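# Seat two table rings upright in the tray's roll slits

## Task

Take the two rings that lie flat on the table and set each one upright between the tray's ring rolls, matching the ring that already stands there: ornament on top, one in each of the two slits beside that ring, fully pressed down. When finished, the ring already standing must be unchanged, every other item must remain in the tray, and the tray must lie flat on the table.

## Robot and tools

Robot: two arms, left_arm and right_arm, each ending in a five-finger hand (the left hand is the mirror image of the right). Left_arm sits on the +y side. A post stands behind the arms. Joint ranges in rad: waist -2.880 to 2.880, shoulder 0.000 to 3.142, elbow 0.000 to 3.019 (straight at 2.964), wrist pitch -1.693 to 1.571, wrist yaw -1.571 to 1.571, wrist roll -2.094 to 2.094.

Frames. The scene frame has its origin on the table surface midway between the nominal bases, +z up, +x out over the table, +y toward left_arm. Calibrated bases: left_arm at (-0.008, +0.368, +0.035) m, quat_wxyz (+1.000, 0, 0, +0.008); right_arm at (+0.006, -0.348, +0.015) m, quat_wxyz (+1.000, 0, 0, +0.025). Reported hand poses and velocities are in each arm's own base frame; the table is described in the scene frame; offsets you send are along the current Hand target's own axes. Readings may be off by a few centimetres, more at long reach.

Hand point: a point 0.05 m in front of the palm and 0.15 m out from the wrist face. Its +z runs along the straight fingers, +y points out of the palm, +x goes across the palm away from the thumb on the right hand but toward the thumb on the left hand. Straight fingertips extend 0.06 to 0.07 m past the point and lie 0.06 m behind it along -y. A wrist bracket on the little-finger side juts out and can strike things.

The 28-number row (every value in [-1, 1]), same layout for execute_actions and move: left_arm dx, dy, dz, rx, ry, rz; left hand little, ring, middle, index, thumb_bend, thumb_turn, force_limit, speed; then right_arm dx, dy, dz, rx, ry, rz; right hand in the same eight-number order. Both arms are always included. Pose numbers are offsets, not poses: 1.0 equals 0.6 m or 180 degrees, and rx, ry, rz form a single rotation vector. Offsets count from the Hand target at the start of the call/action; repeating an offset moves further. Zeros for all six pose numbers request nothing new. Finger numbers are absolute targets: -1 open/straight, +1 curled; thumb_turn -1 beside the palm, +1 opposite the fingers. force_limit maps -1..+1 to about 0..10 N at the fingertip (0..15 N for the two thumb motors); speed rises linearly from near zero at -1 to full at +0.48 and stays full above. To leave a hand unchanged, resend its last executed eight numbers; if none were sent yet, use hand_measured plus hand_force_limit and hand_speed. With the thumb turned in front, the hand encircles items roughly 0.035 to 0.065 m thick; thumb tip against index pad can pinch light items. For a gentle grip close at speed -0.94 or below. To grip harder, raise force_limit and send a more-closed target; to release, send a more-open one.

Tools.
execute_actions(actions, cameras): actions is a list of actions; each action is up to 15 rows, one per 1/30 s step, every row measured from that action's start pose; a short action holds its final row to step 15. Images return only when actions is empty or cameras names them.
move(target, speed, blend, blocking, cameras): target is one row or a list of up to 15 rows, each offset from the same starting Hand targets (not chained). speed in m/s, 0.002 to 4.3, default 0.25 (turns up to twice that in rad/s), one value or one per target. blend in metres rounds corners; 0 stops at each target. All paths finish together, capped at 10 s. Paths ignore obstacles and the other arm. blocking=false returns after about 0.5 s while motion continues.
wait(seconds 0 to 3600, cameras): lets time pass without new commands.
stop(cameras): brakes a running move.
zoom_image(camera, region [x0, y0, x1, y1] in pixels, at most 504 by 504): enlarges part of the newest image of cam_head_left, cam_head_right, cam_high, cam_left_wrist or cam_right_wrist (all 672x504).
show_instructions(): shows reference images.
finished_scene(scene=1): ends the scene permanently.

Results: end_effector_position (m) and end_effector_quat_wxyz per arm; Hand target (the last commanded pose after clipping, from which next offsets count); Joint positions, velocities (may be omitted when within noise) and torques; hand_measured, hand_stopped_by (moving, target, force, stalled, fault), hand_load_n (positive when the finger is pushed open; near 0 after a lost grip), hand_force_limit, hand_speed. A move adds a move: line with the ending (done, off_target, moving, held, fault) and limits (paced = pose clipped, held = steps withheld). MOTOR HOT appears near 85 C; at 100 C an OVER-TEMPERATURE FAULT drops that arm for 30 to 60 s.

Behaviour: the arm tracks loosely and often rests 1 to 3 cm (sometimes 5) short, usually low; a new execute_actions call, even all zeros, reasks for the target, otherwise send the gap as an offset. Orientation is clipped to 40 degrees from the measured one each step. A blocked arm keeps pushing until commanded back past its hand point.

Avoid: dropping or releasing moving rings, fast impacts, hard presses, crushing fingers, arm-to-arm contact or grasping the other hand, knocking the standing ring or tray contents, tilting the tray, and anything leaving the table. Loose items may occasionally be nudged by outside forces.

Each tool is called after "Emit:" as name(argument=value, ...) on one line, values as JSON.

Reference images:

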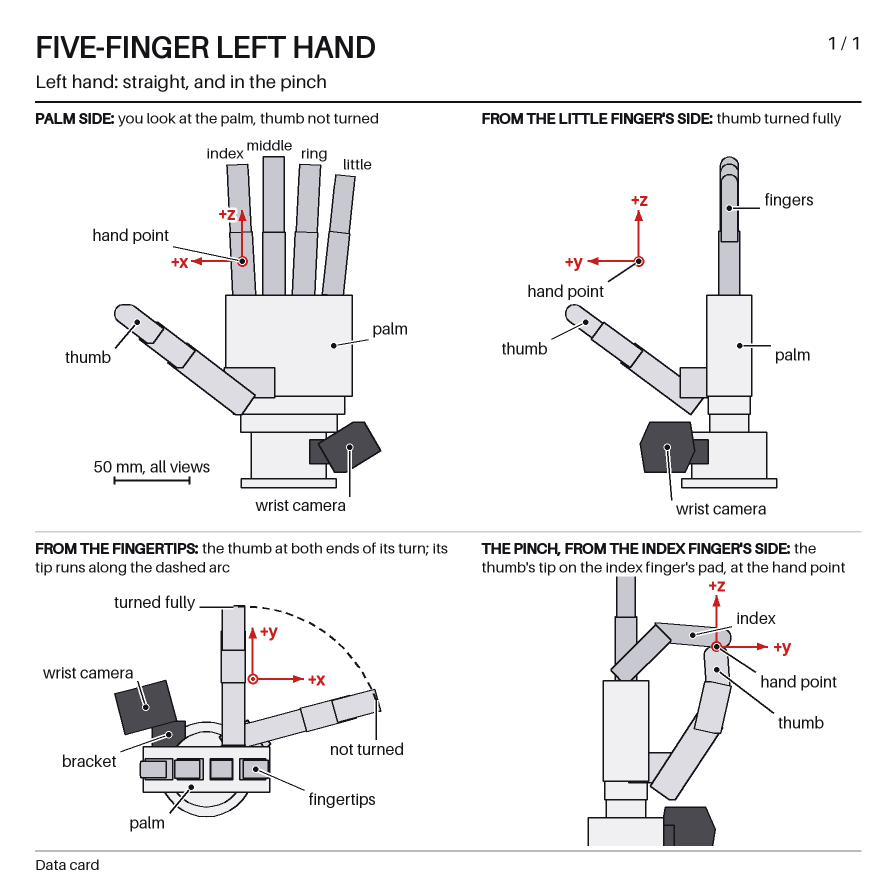

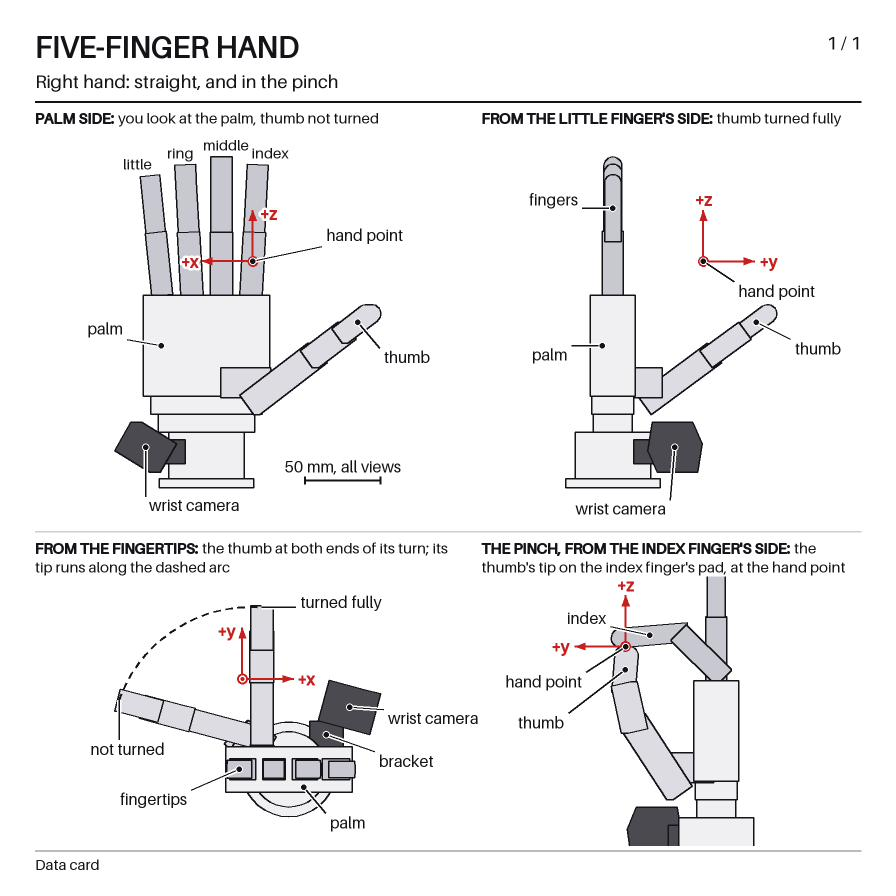

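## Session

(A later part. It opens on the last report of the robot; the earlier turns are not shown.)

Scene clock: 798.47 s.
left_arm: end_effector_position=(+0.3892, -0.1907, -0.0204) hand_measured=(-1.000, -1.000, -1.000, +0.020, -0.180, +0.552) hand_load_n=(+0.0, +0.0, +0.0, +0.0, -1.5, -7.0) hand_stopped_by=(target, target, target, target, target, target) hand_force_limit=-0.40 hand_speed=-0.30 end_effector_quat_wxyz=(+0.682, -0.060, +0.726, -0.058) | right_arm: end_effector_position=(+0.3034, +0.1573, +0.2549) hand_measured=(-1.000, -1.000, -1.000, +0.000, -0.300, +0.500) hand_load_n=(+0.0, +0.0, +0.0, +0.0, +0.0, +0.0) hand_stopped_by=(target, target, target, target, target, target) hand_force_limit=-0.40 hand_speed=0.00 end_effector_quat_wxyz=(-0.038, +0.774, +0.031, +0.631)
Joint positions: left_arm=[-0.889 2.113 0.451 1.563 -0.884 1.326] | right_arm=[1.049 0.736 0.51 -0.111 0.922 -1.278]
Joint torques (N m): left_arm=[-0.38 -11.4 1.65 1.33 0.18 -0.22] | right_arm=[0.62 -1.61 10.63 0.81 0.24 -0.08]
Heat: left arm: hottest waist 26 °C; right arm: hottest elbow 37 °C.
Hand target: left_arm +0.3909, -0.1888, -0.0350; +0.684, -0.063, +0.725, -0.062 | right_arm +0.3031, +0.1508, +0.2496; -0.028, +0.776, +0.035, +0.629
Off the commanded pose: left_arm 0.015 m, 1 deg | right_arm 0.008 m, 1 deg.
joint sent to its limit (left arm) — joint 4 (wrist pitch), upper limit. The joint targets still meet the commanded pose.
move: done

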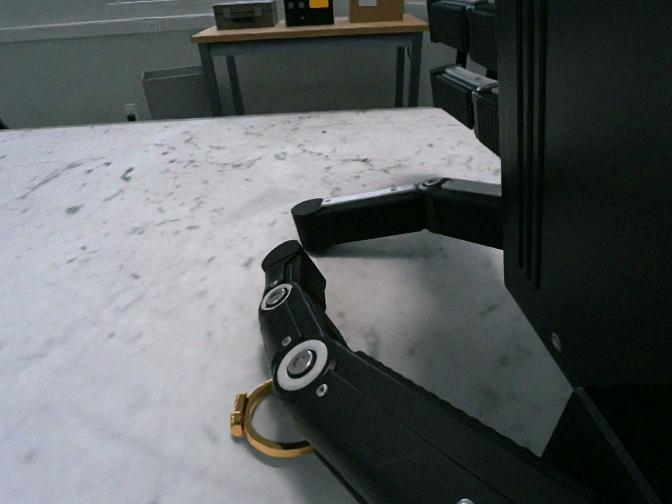

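Emit:
move(target=[[-0.07,-0.0123,-0.0037,0,0,0,-1,-1,-1,-0.12,-0.18,0.8,-0.4,0.5,0,0,0,0,0,0,-1,-1,-1,0,-0.3,0.5,-0.4,0],[-0.07,-0.0123,-0.0937,0,0,0,-1,-1,-1,-0.12,-1,1,-0.4,0.5,0,0,0,0,0,0,-1,-1,-1,0,-0.3,0.5,-0.4,0],[-0.0087,-0.0015,-0.0905,0,0,0,-1,-1,-1,-0.12,-1,1,-0.4,0.5,0,0,0,0,0,0,-1,-1,-1,0,-0.3,0.5,-0.4,0]], speed=0.1, cameras=["cam_left_wrist"])

Emit:
zoom_image(camera="cam_left_wrist", region=[210, 200, 370, 330])

Scene clock: 805.67 s.
left_arm: end_effector_position=(+0.3377, -0.1838, -0.0207) hand_measured=(-1.000, -1.000, -1.000, -0.120, -1.000, +1.000) hand_load_n=(+0.0, +0.0, +0.0, -0.5, +0.0, +0.5) hand_stopped_by=(target, target, target, target, target, target) hand_force_limit=-0.40 hand_speed=0.50 end_effector_quat_wxyz=(+0.673, -0.063, +0.735, -0.048) | right_arm: end_effector_position=(+0.3034, +0.1573, +0.2549) hand_measured=(-1.000, -1.000, -1.000, +0.000, -0.300, +0.500) hand_load_n=(+0.0, +0.0, +0.0, +0.0, +0.0, +0.0) hand_stopped_by=(target, target, target, target, target, target) hand_force_limit=-0.40 hand_speed=0.00 end_effector_quat_wxyz=(-0.038, +0.774, +0.031, +0.631)
Joint positions: left_arm=[-1.017 2.085 0.364 1.549 -1.024 1.267] | right_arm=[1.049 0.736 0.51 -0.111 0.922 -1.278]
Joint torques (N m): left_arm=[-1.61 -11.46 1.21 1.87 -0.08 -0.21] | right_arm=[-0.03 -1.79 10.73 0.84 0.28 -0.11]
Heat: left arm: hottest waist 26 °C; right arm: hottest elbow 37 °C.
Hand target: left_arm +0.3370, -0.1887, -0.0266; +0.684, -0.063, +0.725, -0.062 | right_arm +0.3031, +0.1508, +0.2496; -0.028, +0.776, +0.035, +0.629
Off the commanded pose: left_arm 0.008 m, 2 deg | right_arm 0.008 m, 1 deg.
joint sent to its limit (left arm) — joint 4 (wrist pitch), upper limit. The joint targets still meet the commanded pose.
move: done

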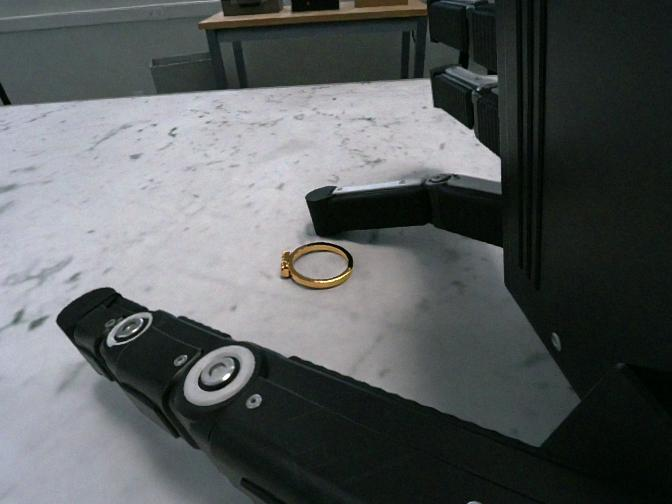

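Scaled by 3.150.

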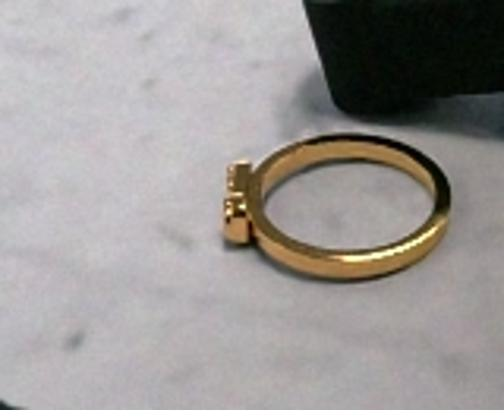

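Emit:
move(target=[[-0.06,-0.01,-0.003,0,0,0,-1,-1,-1,-0.12,-1,1,-0.4,0.5,0,0,0,0,0,0,-1,-1,-1,0,-0.3,0.5,-0.4,0],[-0.058,-0.0275,-0.0025,0,0,0,-1,-1,-1,-0.12,-1,1,-0.4,0.5,0,0,0,0,0,0,-1,-1,-1,0,-0.3,0.5,-0.4,0],[0.006,-0.0166,0.0005,0,0,0,-1,-1,-1,-0.12,-1,1,-0.4,0.5,0,0,0,0,0,0,-1,-1,-1,0,-0.3,0.5,-0.4,0]], speed=0.1, cameras=["cam_left_wrist"])

Emit:
zoom_image(camera="cam_left_wrist", region=[210, 200, 370, 330])

Scene clock: 809.70 s.
left_arm: end_effector_position=(+0.3384, -0.1939, -0.0210) hand_measured=(-1.000, -1.000, -1.000, -0.120, -1.000, +1.000) hand_load_n=(+0.0, +0.0, +0.0, -0.5, +0.0, +0.5) hand_stopped_by=(target, target, target, target, target, target) hand_force_limit=-0.40 hand_speed=0.50 end_effector_quat_wxyz=(+0.677, -0.063, +0.732, -0.049) | right_arm: end_effector_position=(+0.3034, +0.1573, +0.2549) hand_measured=(-1.000, -1.000, -1.000, +0.000, -0.300, +0.500) hand_load_n=(+0.0, +0.0, +0.0, +0.0, +0.0, +0.0) hand_stopped_by=(target, target, target, target, target, target) hand_force_limit=-0.40 hand_speed=0.00 end_effector_quat_wxyz=(-0.038, +0.774, +0.031, +0.631)
Joint positions: left_arm=[-1.035 2.095 0.388 1.55 -1.042 1.277] | right_arm=[1.049 0.736 0.51 -0.111 0.922 -1.278]
Joint torques (N m): left_arm=[-1.38 -11.4 1.02 1.77 0 -0.2] | right_arm=[0.56 -1.96 10.81 0.79 0.25 -0.09]
Heat: left arm: hottest waist 26 °C; right arm: hottest elbow 37 °C.
Hand target: left_arm +0.3371, -0.1991, -0.0284; +0.684, -0.063, +0.725, -0.062 | right_arm +0.3031, +0.1508, +0.2496; -0.028, +0.776, +0.035, +0.629
Off the commanded pose: left_arm 0.009 m, 2 deg | right_arm 0.008 m, 1 deg.
joint sent to its limit (left arm) — joint 4 (wrist pitch), upper limit. The joint targets still meet the commanded pose.
move: done

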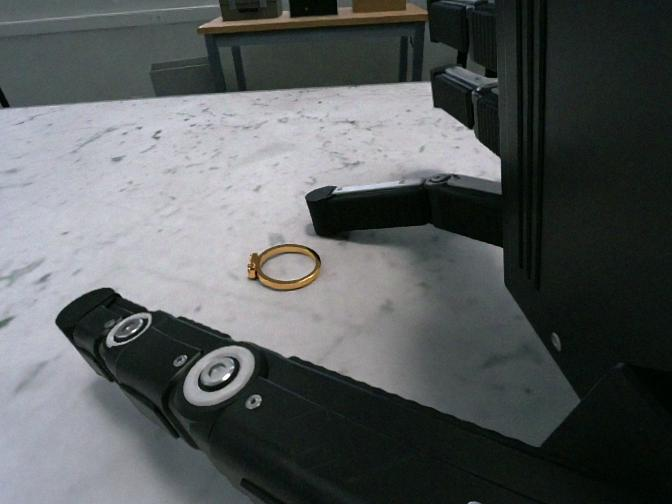

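Scaled by 3.150.

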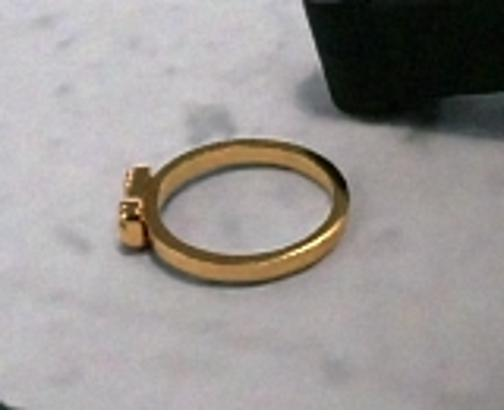

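Emit:
execute_actions(actions=[], cameras=["all"])

Scene clock: 818.97 s.
left_arm: end_effector_position=(+0.3384, -0.1939, -0.0210) hand_measured=(-1.000, -1.000, -1.000, -0.120, -1.000, +1.000) hand_load_n=(+0.0, +0.0, +0.0, -1.0, +0.0, +0.5) hand_stopped_by=(target, target, target, target, target, target) hand_force_limit=-0.40 hand_speed=0.50 end_effector_quat_wxyz=(+0.677, -0.063, +0.732, -0.049) | right_arm: end_effector_position=(+0.3034, +0.1573, +0.2549) hand_measured=(-1.000, -1.000, -1.000, +0.000, -0.300, +0.500) hand_load_n=(+0.0, +0.0, +0.0, +0.0, +0.0, +0.0) hand_stopped_by=(target, target, target, target, target, target) hand_force_limit=-0.40 hand_speed=0.00 end_effector_quat_wxyz=(-0.038, +0.774, +0.031, +0.631)
Joint positions: left_arm=[-1.035 2.095 0.388 1.55 -1.042 1.277] | right_arm=[1.049 0.736 0.51 -0.111 0.922 -1.278]
Joint velocities: within noise
Joint torques (N m): left_arm=[-1.96 -11.46 1.16 1.85 0.06 -0.2] | right_arm=[-0.21 -2.14 10.77 0.75 0.24 -0.11]
Heat: left arm: hottest waist 26 °C; right arm: hottest elbow 37 °C.
Hand target: left_arm +0.3371, -0.1991, -0.0284; +0.684, -0.063, +0.725, -0.062 | right_arm +0.3031, +0.1508, +0.2496; -0.028, +0.776, +0.035, +0.629
Off the commanded pose: left_arm 0.009 m, 2 deg | right_arm 0.008 m, 1 deg.

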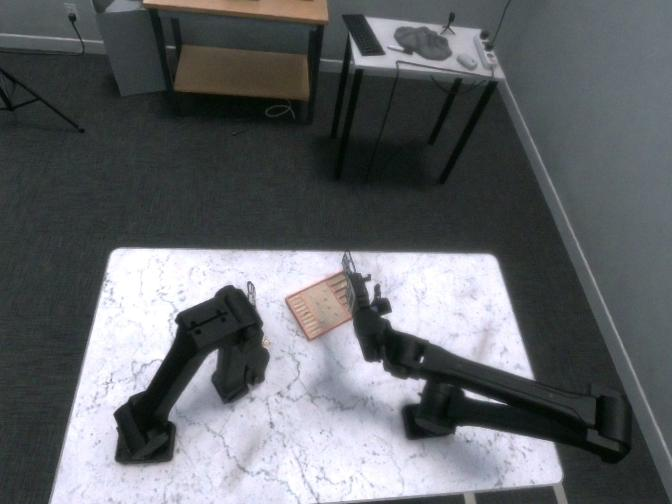

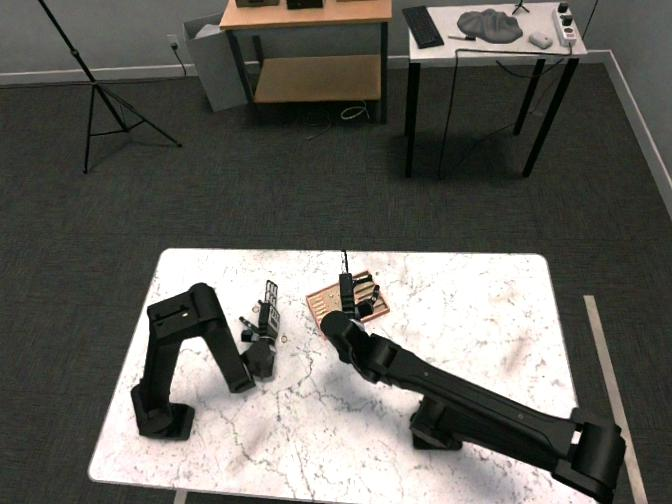

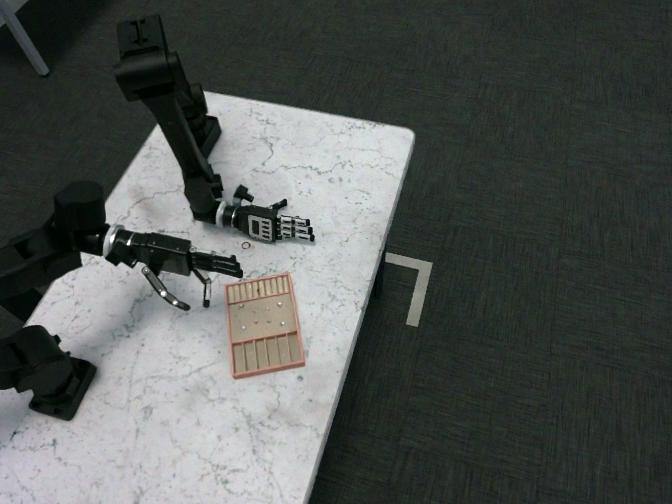

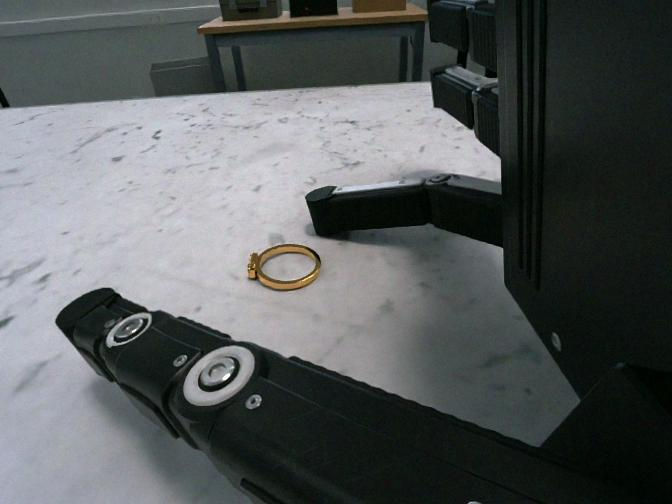

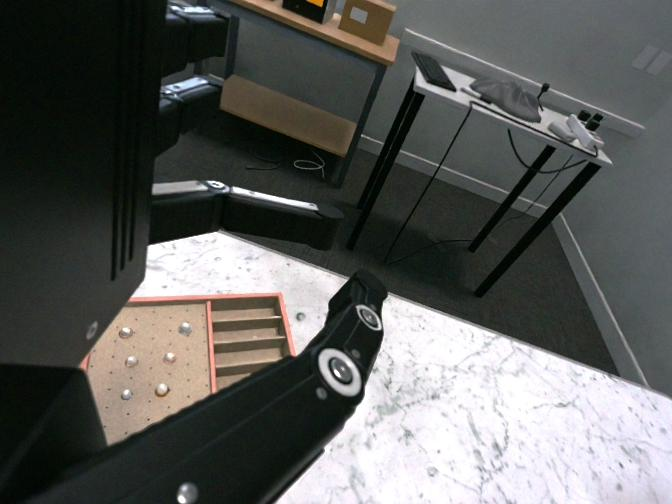

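Emit:
move(target=[[0,0,0,0,0,0,-1,-1,-1,-0.12,-0.25,0.8,-0.4,0,0,0,0,0,0,0,-1,-1,-1,0,-0.3,0.5,-0.4,0],[0,0,0,0,0,0,-1,-1,-1,-0.12,-0.25,0.64,-0.6,-0.5,0,0,0,0,0,0,-1,-1,-1,0,-0.3,0.5,-0.4,0]], cameras=["cam_left_wrist"])

Scene clock: 821.83 s.
left_arm: end_effector_position=(+0.3383, -0.1938, -0.0210) hand_measured=(-1.000, -1.000, -1.000, -0.120, -0.250, +0.640) hand_load_n=(+0.0, +0.0, +0.0, -0.5, +0.0, +0.0) hand_stopped_by=(target, target, target, target, target, target) hand_force_limit=-0.60 hand_speed=-0.50 end_effector_quat_wxyz=(+0.677, -0.063, +0.732, -0.049) | right_arm: end_effector_position=(+0.3034, +0.1573, +0.2549) hand_measured=(-1.000, -1.000, -1.000, +0.000, -0.300, +0.500) hand_load_n=(+0.0, +0.0, +0.0, +0.0, +0.0, +0.5) hand_stopped_by=(target, target, target, target, target, target) hand_force_limit=-0.40 hand_speed=0.00 end_effector_quat_wxyz=(-0.038, +0.774, +0.031, +0.631)
Joint positions: left_arm=[-1.035 2.095 0.388 1.55 -1.043 1.276] | right_arm=[1.049 0.736 0.51 -0.111 0.922 -1.278]
Joint torques (N m): left_arm=[-0.91 -11.46 1.05 1.44 0.01 -0.25] | right_arm=[0.32 -2.26 10.58 0.88 0.23 -0.08]
Heat: left arm: hottest waist 26 °C; right arm: hottest elbow 37 °C.
Hand target: left_arm +0.3371, -0.1991, -0.0284; +0.684, -0.063, +0.725, -0.062 | right_arm +0.3031, +0.1508, +0.2496; -0.028, +0.776, +0.035, +0.629
Off the commanded pose: left_arm 0.009 m, 2 deg | right_arm 0.008 m, 1 deg.
joint sent to its limit (left arm) — joint 4 (wrist pitch), upper limit. The joint targets still meet the commanded pose.
move: done

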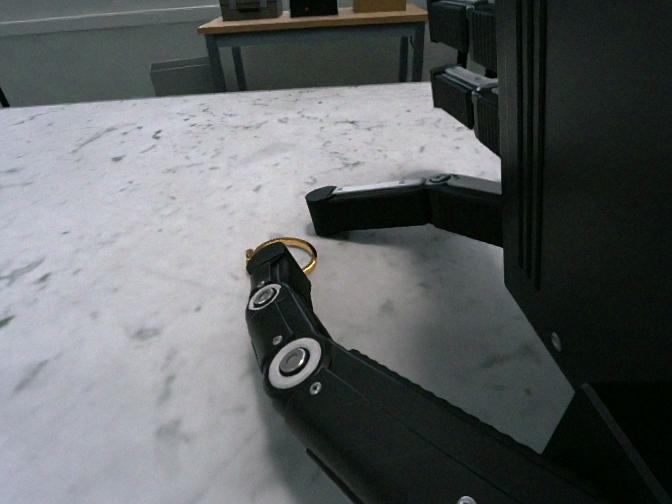

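Emit:
zoom_image(camera="cam_left_wrist", region=[200, 160, 400, 320])

Scaled by 2.520.

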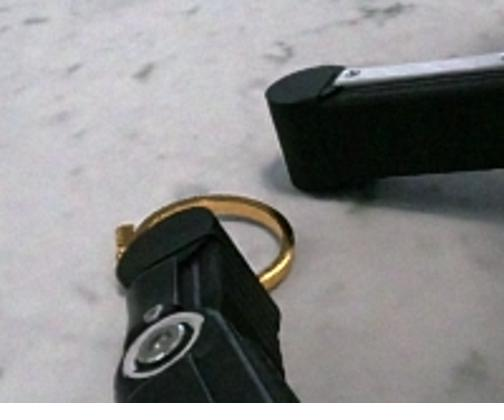

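Emit:
move(target=[[0,0,0,0,0,0,-1,-1,-1,-0.12,-0.18,0.62,-0.4,-0.85,0,0,0,0,0,0,-1,-1,-1,0,-0.3,0.5,-0.4,0],[0,0,0,0,0,0,-1,-1,-1,0.05,-0.18,0.62,-0.4,-0.9,0,0,0,0,0,0,-1,-1,-1,0,-0.3,0.5,-0.4,0]], cameras=["cam_left_wrist"])

Emit:
zoom_image(camera="cam_left_wrist", region=[200, 160, 400, 320])

Scene clock: 827.70 s.
left_arm: end_effector_position=(+0.3395, -0.1961, -0.0211) hand_measured=(-1.000, -1.000, -1.000, +0.050, -0.180, +0.620) hand_load_n=(+0.0, +0.0, +0.0, +0.5, +0.0, +0.0) hand_stopped_by=(target, target, target, target, target, target) hand_force_limit=-0.40 hand_speed=-0.90 end_effector_quat_wxyz=(+0.678, -0.066, +0.731, -0.052) | right_arm: end_effector_position=(+0.3034, +0.1573, +0.2549) hand_measured=(-1.000, -1.000, -1.000, +0.000, -0.300, +0.500) hand_load_n=(+0.0, +0.0, +0.0, +0.0, +0.0, +0.0) hand_stopped_by=(target, target, target, target, target, target) hand_force_limit=-0.40 hand_speed=0.00 end_effector_quat_wxyz=(-0.038, +0.774, +0.031, +0.631)
Joint positions: left_arm=[-1.035 2.097 0.394 1.551 -1.042 1.273] | right_arm=[1.049 0.736 0.51 -0.111 0.922 -1.278]
Joint torques (N m): left_arm=[-2.08 -12.04 0.68 1.91 0.04 -0.19] | right_arm=[0.03 -1.49 10.86 0.91 0.21 -0.08]
Heat: left arm: hottest waist 26 °C; right arm: hottest elbow 37 °C.
Hand target: left_arm +0.3372, -0.1992, -0.0284; +0.684, -0.063, +0.725, -0.062 | right_arm +0.3031, +0.1508, +0.2496; -0.028, +0.776, +0.035, +0.629
Off the commanded pose: left_arm 0.008 m, 2 deg | right_arm 0.008 m, 1 deg.
joint sent to its limit (left arm) — joint 4 (wrist pitch), upper limit. The joint targets still meet the commanded pose.
move: done

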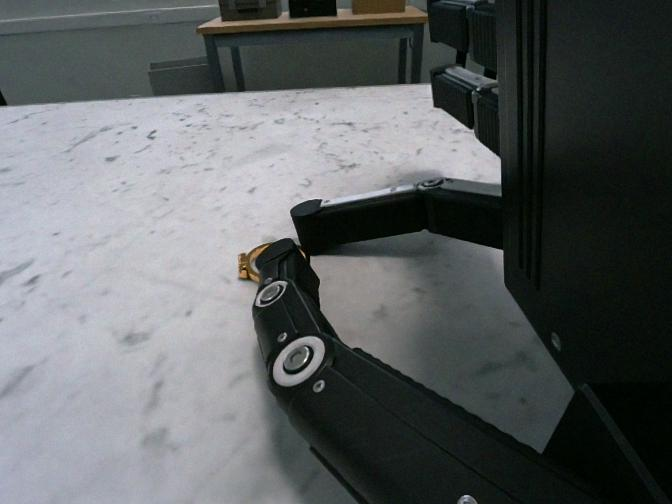

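Scaled by 2.520.

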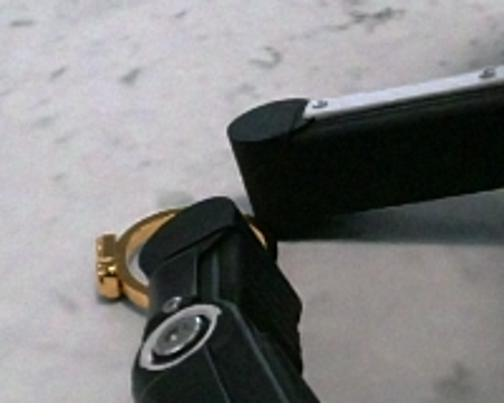

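Emit:
move(target=[[0,0,0,0,0,0,-1,-1,-1,-0.15,-0.25,0.62,-0.4,0,0,0,0,0,0,0,-1,-1,-1,0,-0.3,0.5,-0.4,0],[0,0,0,0,0,0,-1,-1,-1,-0.15,-0.6,1,-0.4,0,0,0,0,0,0,0,-1,-1,-1,0,-0.3,0.5,-0.4,0],[-0.0656,-0.01156,-0.0035,0,0,0,-1,-1,-1,-0.12,-0.8,1,-0.4,0,0,0,0,0,0,0,-1,-1,-1,0,-0.3,0.5,-0.4,0],[-0.0673,-0.0017,-0.0035,0,0,0,-1,-1,-1,-0.12,-0.8,1,-0.4,0,0,0,0,0,0,0,-1,-1,-1,0,-0.3,0.5,-0.4,0],[-0.0083,0.0087,-0.0003,0,0,0,-1,-1,-1,-0.12,-0.8,1,-0.4,0,0,0,0,0,0,0,-1,-1,-1,0,-0.3,0.5,-0.4,0]], speed=0.1, cameras=["cam_left_wrist"])

Emit:
zoom_image(camera="cam_left_wrist", region=[200, 160, 400, 320])

Scene clock: 838.73 s.
left_arm: end_effector_position=(+0.3360, -0.1916, -0.0204) hand_measured=(-1.000, -1.000, -1.000, -0.120, -0.800, +1.000) hand_load_n=(+0.0, +0.0, +0.0, -0.5, +0.0, +0.0) hand_stopped_by=(target, target, target, target, target, target) hand_force_limit=-0.40 hand_speed=0.00 end_effector_quat_wxyz=(+0.674, -0.059, +0.734, -0.053) | right_arm: end_effector_position=(+0.3034, +0.1573, +0.2549) hand_measured=(-1.000, -1.000, -1.000, +0.000, -0.300, +0.500) hand_load_n=(+0.0, +0.0, +0.0, +0.0, +0.0, +0.0) hand_stopped_by=(target, target, target, target, target, target) hand_force_limit=-0.40 hand_speed=0.00 end_effector_quat_wxyz=(-0.038, +0.774, +0.031, +0.631)
Joint positions: left_arm=[-1.035 2.086 0.373 1.546 -1.03 1.269] | right_arm=[1.049 0.736 0.51 -0.111 0.922 -1.278]
Joint torques (N m): left_arm=[-0.32 -11.99 0.96 1.89 -0.05 -0.1] | right_arm=[-0.26 -2.08 10.71 0.75 0.25 -0.11]
Heat: left arm: hottest waist 26 °C; right arm: hottest elbow 37 °C.
Hand target: left_arm +0.3372, -0.1931, -0.0244; +0.684, -0.063, +0.725, -0.062 | right_arm +0.3031, +0.1508, +0.2496; -0.028, +0.776, +0.035, +0.629
Off the commanded pose: left_arm 0.004 m, 2 deg | right_arm 0.008 m, 1 deg.
joint sent to its limit (left arm) — joint 4 (wrist pitch), upper limit. The joint targets still meet the commanded pose.
move: done

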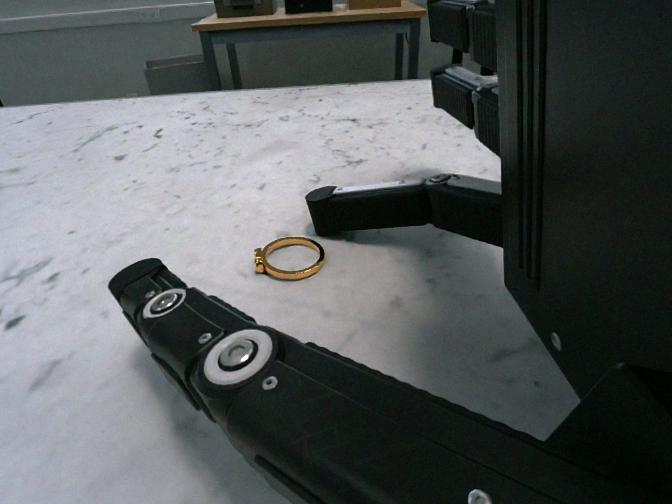

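Scaled by 2.520.

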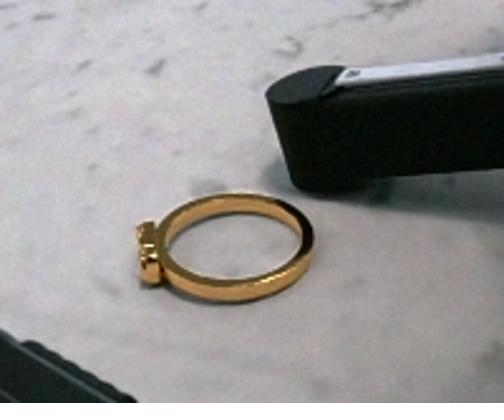

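Emit:
move(target=[[0,0,0,0,0,0,-1,-1,-1,-0.12,-0.28,0.8,-0.4,0,0,0,0,0,0,0,-1,-1,-1,0,-0.3,0.5,-0.4,0],[0,0,0,0,0,0,-1,-1,-1,-0.12,-0.25,0.64,-0.6,-0.5,0,0,0,0,0,0,-1,-1,-1,0,-0.3,0.5,-0.4,0],[0,0,0,0,0,0,-1,-1,-1,-0.02,-0.25,0.64,-0.6,-0.9,0,0,0,0,0,0,-1,-1,-1,0,-0.3,0.5,-0.4,0]], cameras=["cam_left_wrist"])

Emit:
zoom_image(camera="cam_left_wrist", region=[200, 160, 400, 320])

Scene clock: 848.10 s.
left_arm: end_effector_position=(+0.3360, -0.1917, -0.0205) hand_measured=(-1.000, -1.000, -1.000, -0.020, -0.250, +0.640) hand_load_n=(+0.0, +0.0, +0.5, +0.0, +0.0, +0.0) hand_stopped_by=(target, target, target, target, target, target) hand_force_limit=-0.60 hand_speed=-0.90 end_effector_quat_wxyz=(+0.674, -0.060, +0.734, -0.053) | right_arm: end_effector_position=(+0.3034, +0.1573, +0.2549) hand_measured=(-1.000, -1.000, -1.000, +0.000, -0.300, +0.500) hand_load_n=(+0.0, +0.0, +0.0, +0.0, +0.0, +0.0) hand_stopped_by=(target, target, target, target, target, target) hand_force_limit=-0.40 hand_speed=0.00 end_effector_quat_wxyz=(-0.038, +0.774, +0.031, +0.631)
Joint positions: left_arm=[-1.035 2.086 0.373 1.546 -1.03 1.268] | right_arm=[1.049 0.736 0.51 -0.111 0.922 -1.278]
Joint torques (N m): left_arm=[-1.44 -11.99 1.01 2.09 -0.05 -0.07] | right_arm=[-0.09 -1.79 10.77 0.91 0.23 -0.11]
Heat: left arm: hottest waist 26 °C; right arm: hottest elbow 37 °C.
Hand target: left_arm +0.3372, -0.1931, -0.0244; +0.684, -0.063, +0.725, -0.062 | right_arm +0.3031, +0.1508, +0.2496; -0.028, +0.776, +0.035, +0.629
Off the commanded pose: left_arm 0.004 m, 2 deg | right_arm 0.008 m, 1 deg.
joint sent to its limit (left arm) — joint 4 (wrist pitch), upper limit. The joint targets still meet the commanded pose.
move: done

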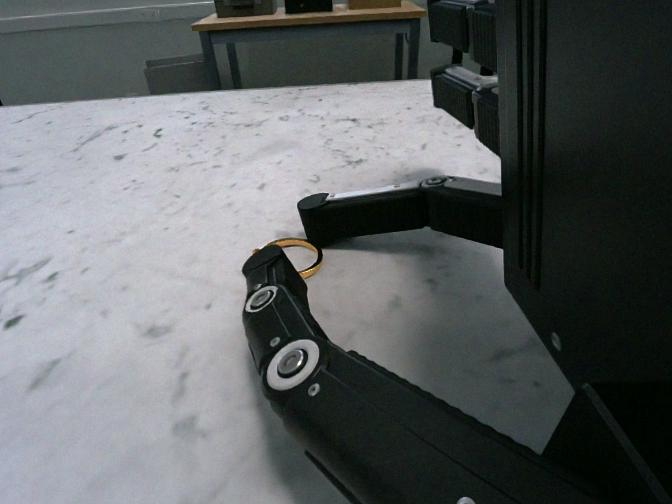

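Scaled by 2.520.

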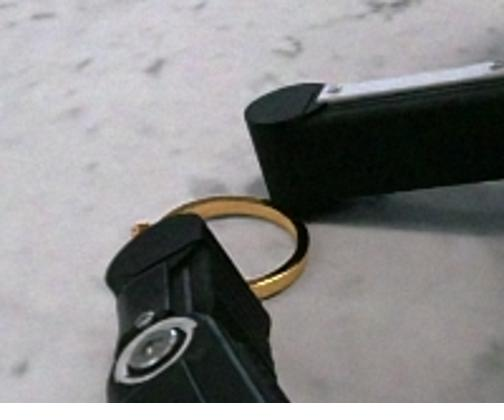

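Emit:
move(target=[0,0,0,0,0,0,-1,-1,-1,0.04,-0.25,0.64,-0.6,-0.9,0,0,0,0,0,0,-1,-1,-1,0,-0.3,0.5,-0.4,0], cameras=["cam_left_wrist"])

Emit:
zoom_image(camera="cam_left_wrist", region=[200, 160, 400, 320])

Scene clock: 849.93 s.
left_arm: end_effector_position=(+0.3360, -0.1917, -0.0205) hand_measured=(-1.000, -1.000, -1.000, +0.040, -0.250, +0.640) hand_load_n=(+0.0, +0.0, +0.0, +0.5, +0.5, +0.0) hand_stopped_by=(target, target, target, target, target, target) hand_force_limit=-0.60 hand_speed=-0.90 end_effector_quat_wxyz=(+0.674, -0.060, +0.734, -0.053) | right_arm: end_effector_position=(+0.3034, +0.1573, +0.2549) hand_measured=(-1.000, -1.000, -1.000, +0.000, -0.300, +0.500) hand_load_n=(+0.0, +0.0, +0.0, +0.0, +0.0, +0.0) hand_stopped_by=(target, target, target, target, target, target) hand_force_limit=-0.40 hand_speed=0.00 end_effector_quat_wxyz=(-0.038, +0.774, +0.031, +0.631)
Joint positions: left_arm=[-1.035 2.086 0.373 1.546 -1.03 1.267] | right_arm=[1.049 0.736 0.51 -0.111 0.922 -1.278]
Joint torques (N m): left_arm=[-0.79 -11.87 0.88 1.73 -0.04 -0.1] | right_arm=[-0.03 -1.79 10.8 1.03 0.25 -0.11]
Heat: left arm: hottest waist 26 °C; right arm: hottest elbow 37 °C.
Hand target: left_arm +0.3372, -0.1931, -0.0244; +0.684, -0.063, +0.725, -0.062 | right_arm +0.3031, +0.1508, +0.2496; -0.028, +0.776, +0.035, +0.629
Off the commanded pose: left_arm 0.004 m, 2 deg | right_arm 0.008 m, 1 deg.
joint sent to its limit (left arm) — joint 4 (wrist pitch), upper limit. The joint targets still meet the commanded pose.
move: done

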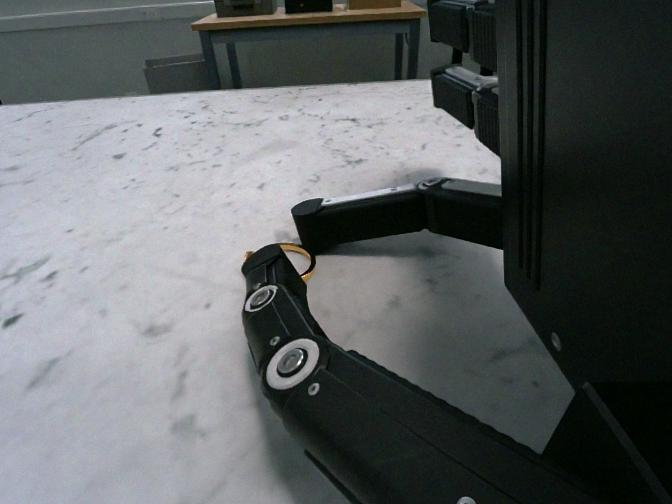

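Scaled by 2.520.

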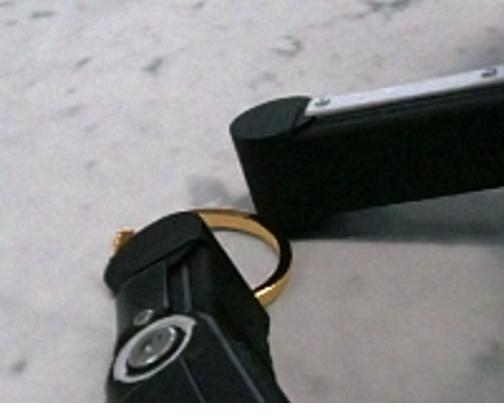

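Emit:
move(target=[0,0,0,0,0,0,-1,-1,-1,0.12,-0.25,0.64,-0.5,-0.93,0,0,0,0,0,0,-1,-1,-1,0,-0.3,0.5,-0.4,0], cameras=["cam_left_wrist"])

Emit:
zoom_image(camera="cam_left_wrist", region=[200, 160, 400, 320])

Scene clock: 851.53 s.
left_arm: end_effector_position=(+0.3360, -0.1917, -0.0205) hand_measured=(-1.000, -1.000, -1.000, +0.052, -0.250, +0.640) hand_load_n=(+0.0, +0.5, +0.0, +3.0, +2.0, -0.5) hand_stopped_by=(target, target, target, force, target, target) hand_force_limit=-0.50 hand_speed=-0.93 end_effector_quat_wxyz=(+0.674, -0.060, +0.734, -0.053) | right_arm: end_effector_position=(+0.3034, +0.1573, +0.2549) hand_measured=(-1.000, -1.000, -1.000, +0.000, -0.300, +0.500) hand_load_n=(+0.0, +0.0, +0.0, +0.0, +0.0, +0.0) hand_stopped_by=(target, target, target, target, target, target) hand_force_limit=-0.40 hand_speed=0.00 end_effector_quat_wxyz=(-0.038, +0.774, +0.031, +0.631)
Joint positions: left_arm=[-1.035 2.086 0.373 1.546 -1.03 1.267] | right_arm=[1.049 0.736 0.51 -0.111 0.922 -1.278]
Joint torques (N m): left_arm=[-0.62 -11.63 0.76 1.94 -0.11 -0.09] | right_arm=[-0.03 -1.96 10.85 0.87 0.26 -0.11]
Heat: left arm: hottest waist 26 °C; right arm: hottest elbow 37 °C.
Hand target: left_arm +0.3372, -0.1931, -0.0244; +0.684, -0.063, +0.725, -0.062 | right_arm +0.3031, +0.1508, +0.2496; -0.028, +0.776, +0.035, +0.629
Off the commanded pose: left_arm 0.004 m, 2 deg | right_arm 0.008 m, 1 deg.
joint sent to its limit (left arm) — joint 4 (wrist pitch), upper limit. The joint targets still meet the commanded pose.
move: done

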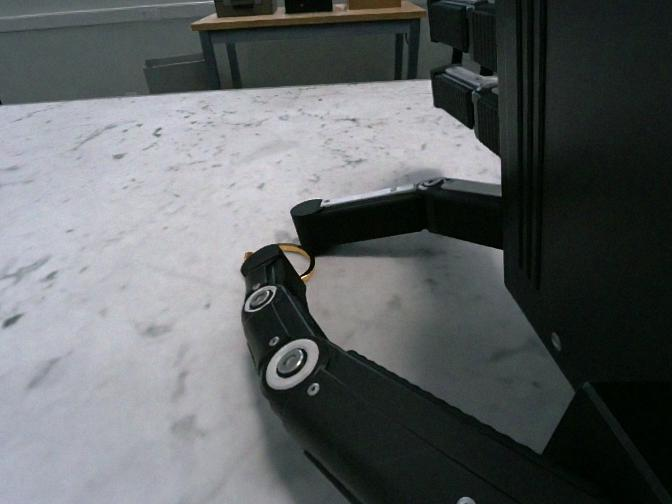

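Scaled by 2.520.

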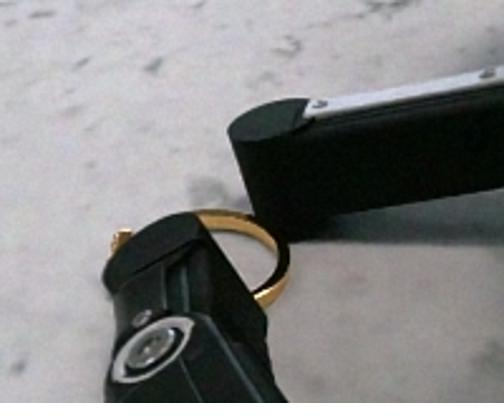

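Emit:
move(target=[[0,0,0,0,0,0,-1,-1,-1,0.14,-0.25,0.64,-0.3,-0.93,0,0,0,0,0,0,-1,-1,-1,0,-0.3,0.5,-0.4,0],[-0.0983,-0.01734,-0.0052,0,0,0,-1,-1,-1,0.14,-0.25,0.64,-0.3,-0.93,0,0,0,0,0,0,-1,-1,-1,0,-0.3,0.5,-0.4,0]], speed=0.06, cameras=["cam_left_wrist"])

Emit:
zoom_image(camera="cam_left_wrist", region=[200, 160, 400, 320])

Scene clock: 855.97 s.
left_arm: end_effector_position=(+0.3385, -0.1949, +0.0320) hand_measured=(-1.000, -1.000, -1.000, +0.056, -0.250, +0.640) hand_load_n=(+0.0, +0.0, +0.0, +4.5, +3.0, +0.0) hand_stopped_by=(target, target, target, force, target, target) hand_force_limit=-0.30 hand_speed=-0.93 end_effector_quat_wxyz=(+0.684, -0.066, +0.724, -0.064) | right_arm: end_effector_position=(+0.3034, +0.1573, +0.2549) hand_measured=(-1.000, -1.000, -1.000, +0.000, -0.300, +0.500) hand_load_n=(+0.0, +0.0, +0.0, +0.0, +0.0, +0.0) hand_stopped_by=(target, target, target, target, target, target) hand_force_limit=-0.40 hand_speed=0.00 end_effector_quat_wxyz=(-0.038, +0.774, +0.031, +0.631)
Joint positions: left_arm=[-1.035 1.859 0.34 1.407 -1.029 1.29] | right_arm=[1.049 0.736 0.51 -0.111 0.922 -1.278]
Joint torques (N m): left_arm=[-0.79 -13.8 1.46 1.13 0.12 0.09] | right_arm=[-0.03 -1.32 10.76 0.81 0.27 -0.1]
Heat: left arm: hottest waist 26 °C; right arm: hottest elbow 38 °C.
Hand target: left_arm +0.3376, -0.1930, +0.0355; +0.684, -0.063, +0.725, -0.062 | right_arm +0.3031, +0.1508, +0.2496; -0.028, +0.776, +0.035, +0.629
Off the commanded pose: left_arm 0.004 m, 0 deg | right_arm 0.008 m, 1 deg.
move: done

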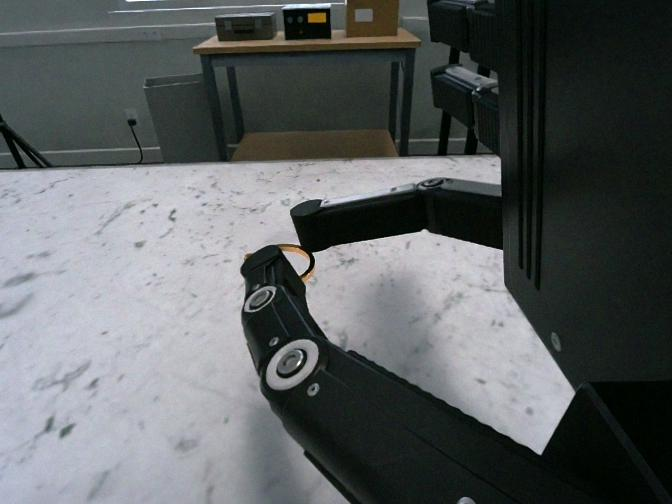

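Scaled by 2.520.

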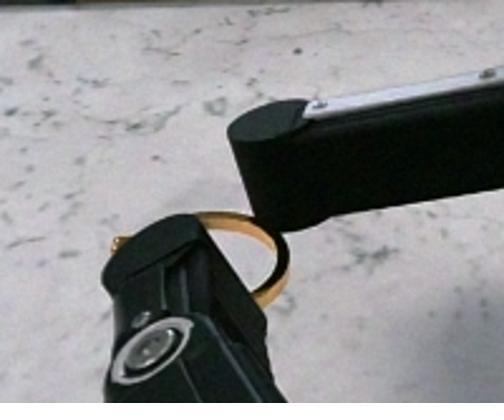

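Emit:
move(target=[0.0497,-0.24,-0.1381,0,0,0,-1,-1,-1,0.14,-0.25,0.64,-0.3,-0.93,0,0,0,0,0,0,-1,-1,-1,0,-0.3,0.5,-0.4,0], speed=0.08, cameras=["cam_left_wrist","cam_high"])

Scene clock: 881.20 s.
left_arm: end_effector_position=(+0.2547, -0.3255, +0.0338) hand_measured=(-1.000, -1.000, -1.000, +0.056, -0.250, +0.640) hand_load_n=(+0.0, +0.0, +0.0, +4.0, +3.0, +0.0) hand_stopped_by=(target, target, target, force, target, target) hand_force_limit=-0.30 hand_speed=-0.93 end_effector_quat_wxyz=(+0.684, -0.055, +0.726, -0.050) | right_arm: end_effector_position=(+0.3034, +0.1573, +0.2549) hand_measured=(-1.000, -1.000, -1.000, +0.000, -0.300, +0.500) hand_load_n=(+0.0, +0.0, +0.0, +0.0, +0.0, +0.0) hand_stopped_by=(target, target, target, target, target, target) hand_force_limit=-0.40 hand_speed=0.00 end_effector_quat_wxyz=(-0.038, +0.774, +0.031, +0.631)
Joint positions: left_arm=[-1.405 1.866 0.613 0.903 -1.397 1.076] | right_arm=[1.049 0.736 0.51 -0.111 0.922 -1.278]
Joint torques (N m): left_arm=[-2.26 -13.51 6.95 0.73 -0.35 -0.11] | right_arm=[-0.09 -1.61 10.69 0.92 0.26 -0.07]
Heat: left arm: hottest shoulder 27 °C; right arm: hottest elbow 38 °C.
Hand target: left_arm +0.2540, -0.3397, +0.0365; +0.684, -0.063, +0.725, -0.062 | right_arm +0.3031, +0.1508, +0.2496; -0.028, +0.776, +0.035, +0.629
Off the commanded pose: left_arm 0.014 m, 2 deg | right_arm 0.008 m, 1 deg.
move: off_target (left_arm)
Images, in order (width x height): cam_high 672x504, cam_left_wrist 672x504.

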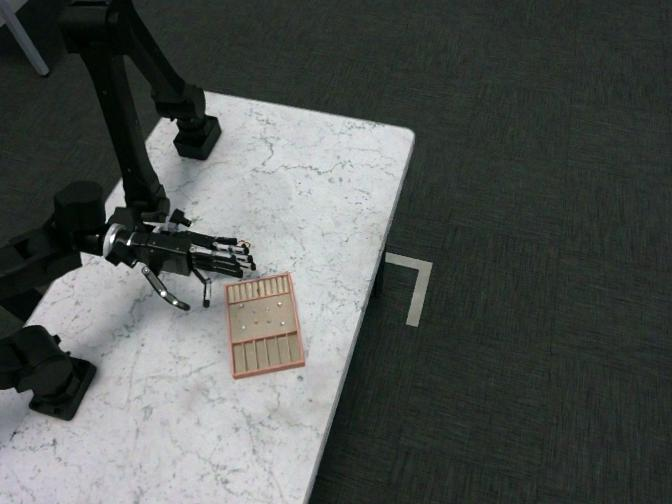

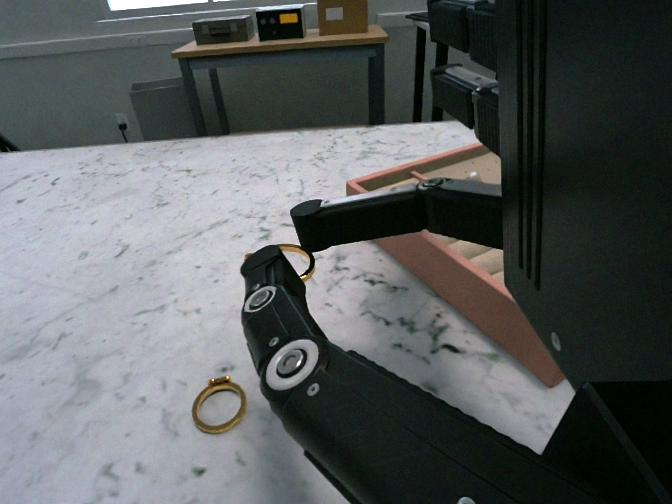

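Emit:
move(target=[0.0892,0.0305,0.0057,0,0,0,-1,-1,-1,0.14,-0.25,0.64,-0.3,-0.93,0,0,0,0,0,0,-1,-1,-1,0,-0.3,0.5,-0.4,0], speed=0.05, cameras=["cam_left_wrist","cam_high"])

Emit:
zoom_image(camera="cam_left_wrist", region=[150, 160, 450, 400])

Scene clock: 896.40 s.
left_arm: end_effector_position=(+0.2537, -0.3214, -0.0174) hand_measured=(-1.000, -1.000, -1.000, +0.056, -0.250, +0.640) hand_load_n=(+0.0, +0.0, +0.0, +4.5, +3.0, +0.0) hand_stopped_by=(target, target, target, force, target, target) hand_force_limit=-0.30 hand_speed=-0.93 end_effector_quat_wxyz=(+0.682, -0.062, +0.726, -0.056) | right_arm: end_effector_position=(+0.3034, +0.1573, +0.2549) hand_measured=(-1.000, -1.000, -1.000, +0.000, -0.300, +0.500) hand_load_n=(+0.0, +0.5, +0.0, +0.0, +0.0, +0.0) hand_stopped_by=(target, target, target, target, target, target) hand_force_limit=-0.40 hand_speed=0.00 end_effector_quat_wxyz=(-0.038, +0.774, +0.031, +0.631)
Joint positions: left_arm=[-1.405 2.034 0.622 1.045 -1.396 1.042] | right_arm=[1.049 0.736 0.51 -0.111 0.922 -1.278]
Joint torques (N m): left_arm=[-1.2 -13.74 4.86 1.7 -0.19 0.09] | right_arm=[0.09 -1.96 10.77 0.79 0.24 -0.1]
Heat: left arm: hottest shoulder 26 °C; right arm: hottest elbow 38 °C.
Hand target: left_arm +0.2542, -0.3310, -0.0196; +0.684, -0.063, +0.725, -0.062 | right_arm +0.3031, +0.1508, +0.2496; -0.028, +0.776, +0.035, +0.629
Off the commanded pose: left_arm 0.010 m, 1 deg | right_arm 0.008 m, 1 deg.
move: done
Images, in order (width x height): cam_high 672x504, cam_left_wrist 672x504.

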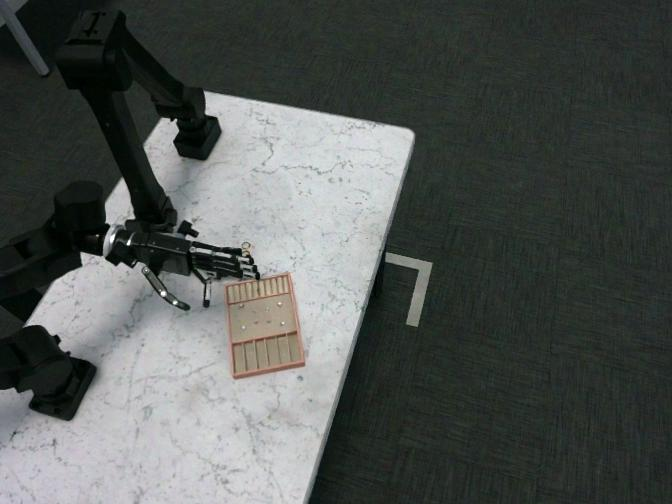

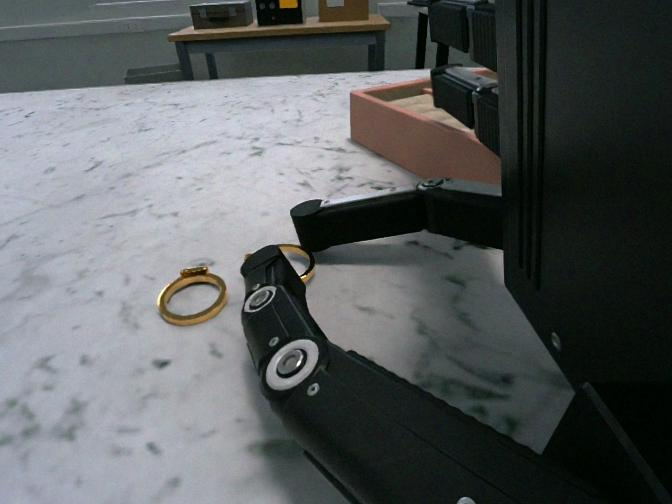

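Scaled by 1.680.

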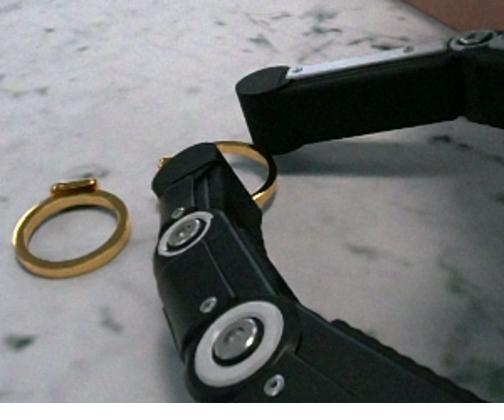

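Emit:
move(target=[[-0.0902,-0.0159,-0.0048,0,0,0,-1,-1,-1,0.14,-0.25,0.64,-0.3,-0.93,0,0,0,0,0,0,-1,-1,-1,0,-0.3,0.5,-0.4,0],[-0.13375,0.18968,0.14635,-0.0656,-0.01156,-0.0035,-1,-1,-1,0.14,-0.25,0.64,-0.3,-0.93,0,0,0,0,0,0,-1,-1,-1,0,-0.3,0.5,-0.4,0]], speed=0.08, blend=[0.01,0], cameras=["cam_left_wrist"])

Scene clock: 906.50 s.
left_arm: end_effector_position=(+0.3443, -0.2097, +0.0307) hand_measured=(-1.000, -1.000, -1.000, +0.056, -0.250, +0.640) hand_load_n=(+0.0, +0.5, +0.0, +4.0, +3.0, +0.0) hand_stopped_by=(target, target, target, force, target, target) hand_force_limit=-0.30 hand_speed=-0.93 end_effector_quat_wxyz=(+0.684, -0.134, +0.717, +0.010) | right_arm: end_effector_position=(+0.3034, +0.1573, +0.2549) hand_measured=(-1.000, -1.000, -1.000, +0.000, -0.300, +0.500) hand_load_n=(+0.0, +0.0, +0.0, +0.0, +0.0, +0.0) hand_stopped_by=(target, target, target, target, target, target) hand_force_limit=-0.40 hand_speed=0.00 end_effector_quat_wxyz=(-0.038, +0.774, +0.031, +0.631)
Joint positions: left_arm=[-1.061 1.864 0.492 1.166 -1.254 1.203] | right_arm=[1.049 0.736 0.51 -0.111 0.922 -1.278]
Joint torques (N m): left_arm=[0.15 -14.56 2.86 1.95 0.04 0.12] | right_arm=[0.21 -2.08 10.8 0.68 0.26 -0.1]
Heat: left arm: hottest shoulder 26 °C; right arm: hottest elbow 38 °C.
Hand target: left_arm +0.3458, -0.2053, +0.0342; +0.686, -0.138, +0.714, +0.010 | right_arm +0.3031, +0.1508, +0.2496; -0.028, +0.776, +0.035, +0.629
Off the commanded pose: left_arm 0.006 m, 1 deg | right_arm 0.008 m, 1 deg.
move: done

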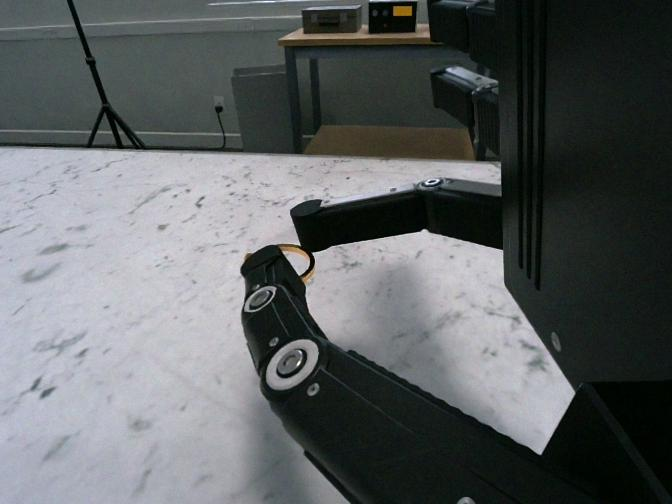

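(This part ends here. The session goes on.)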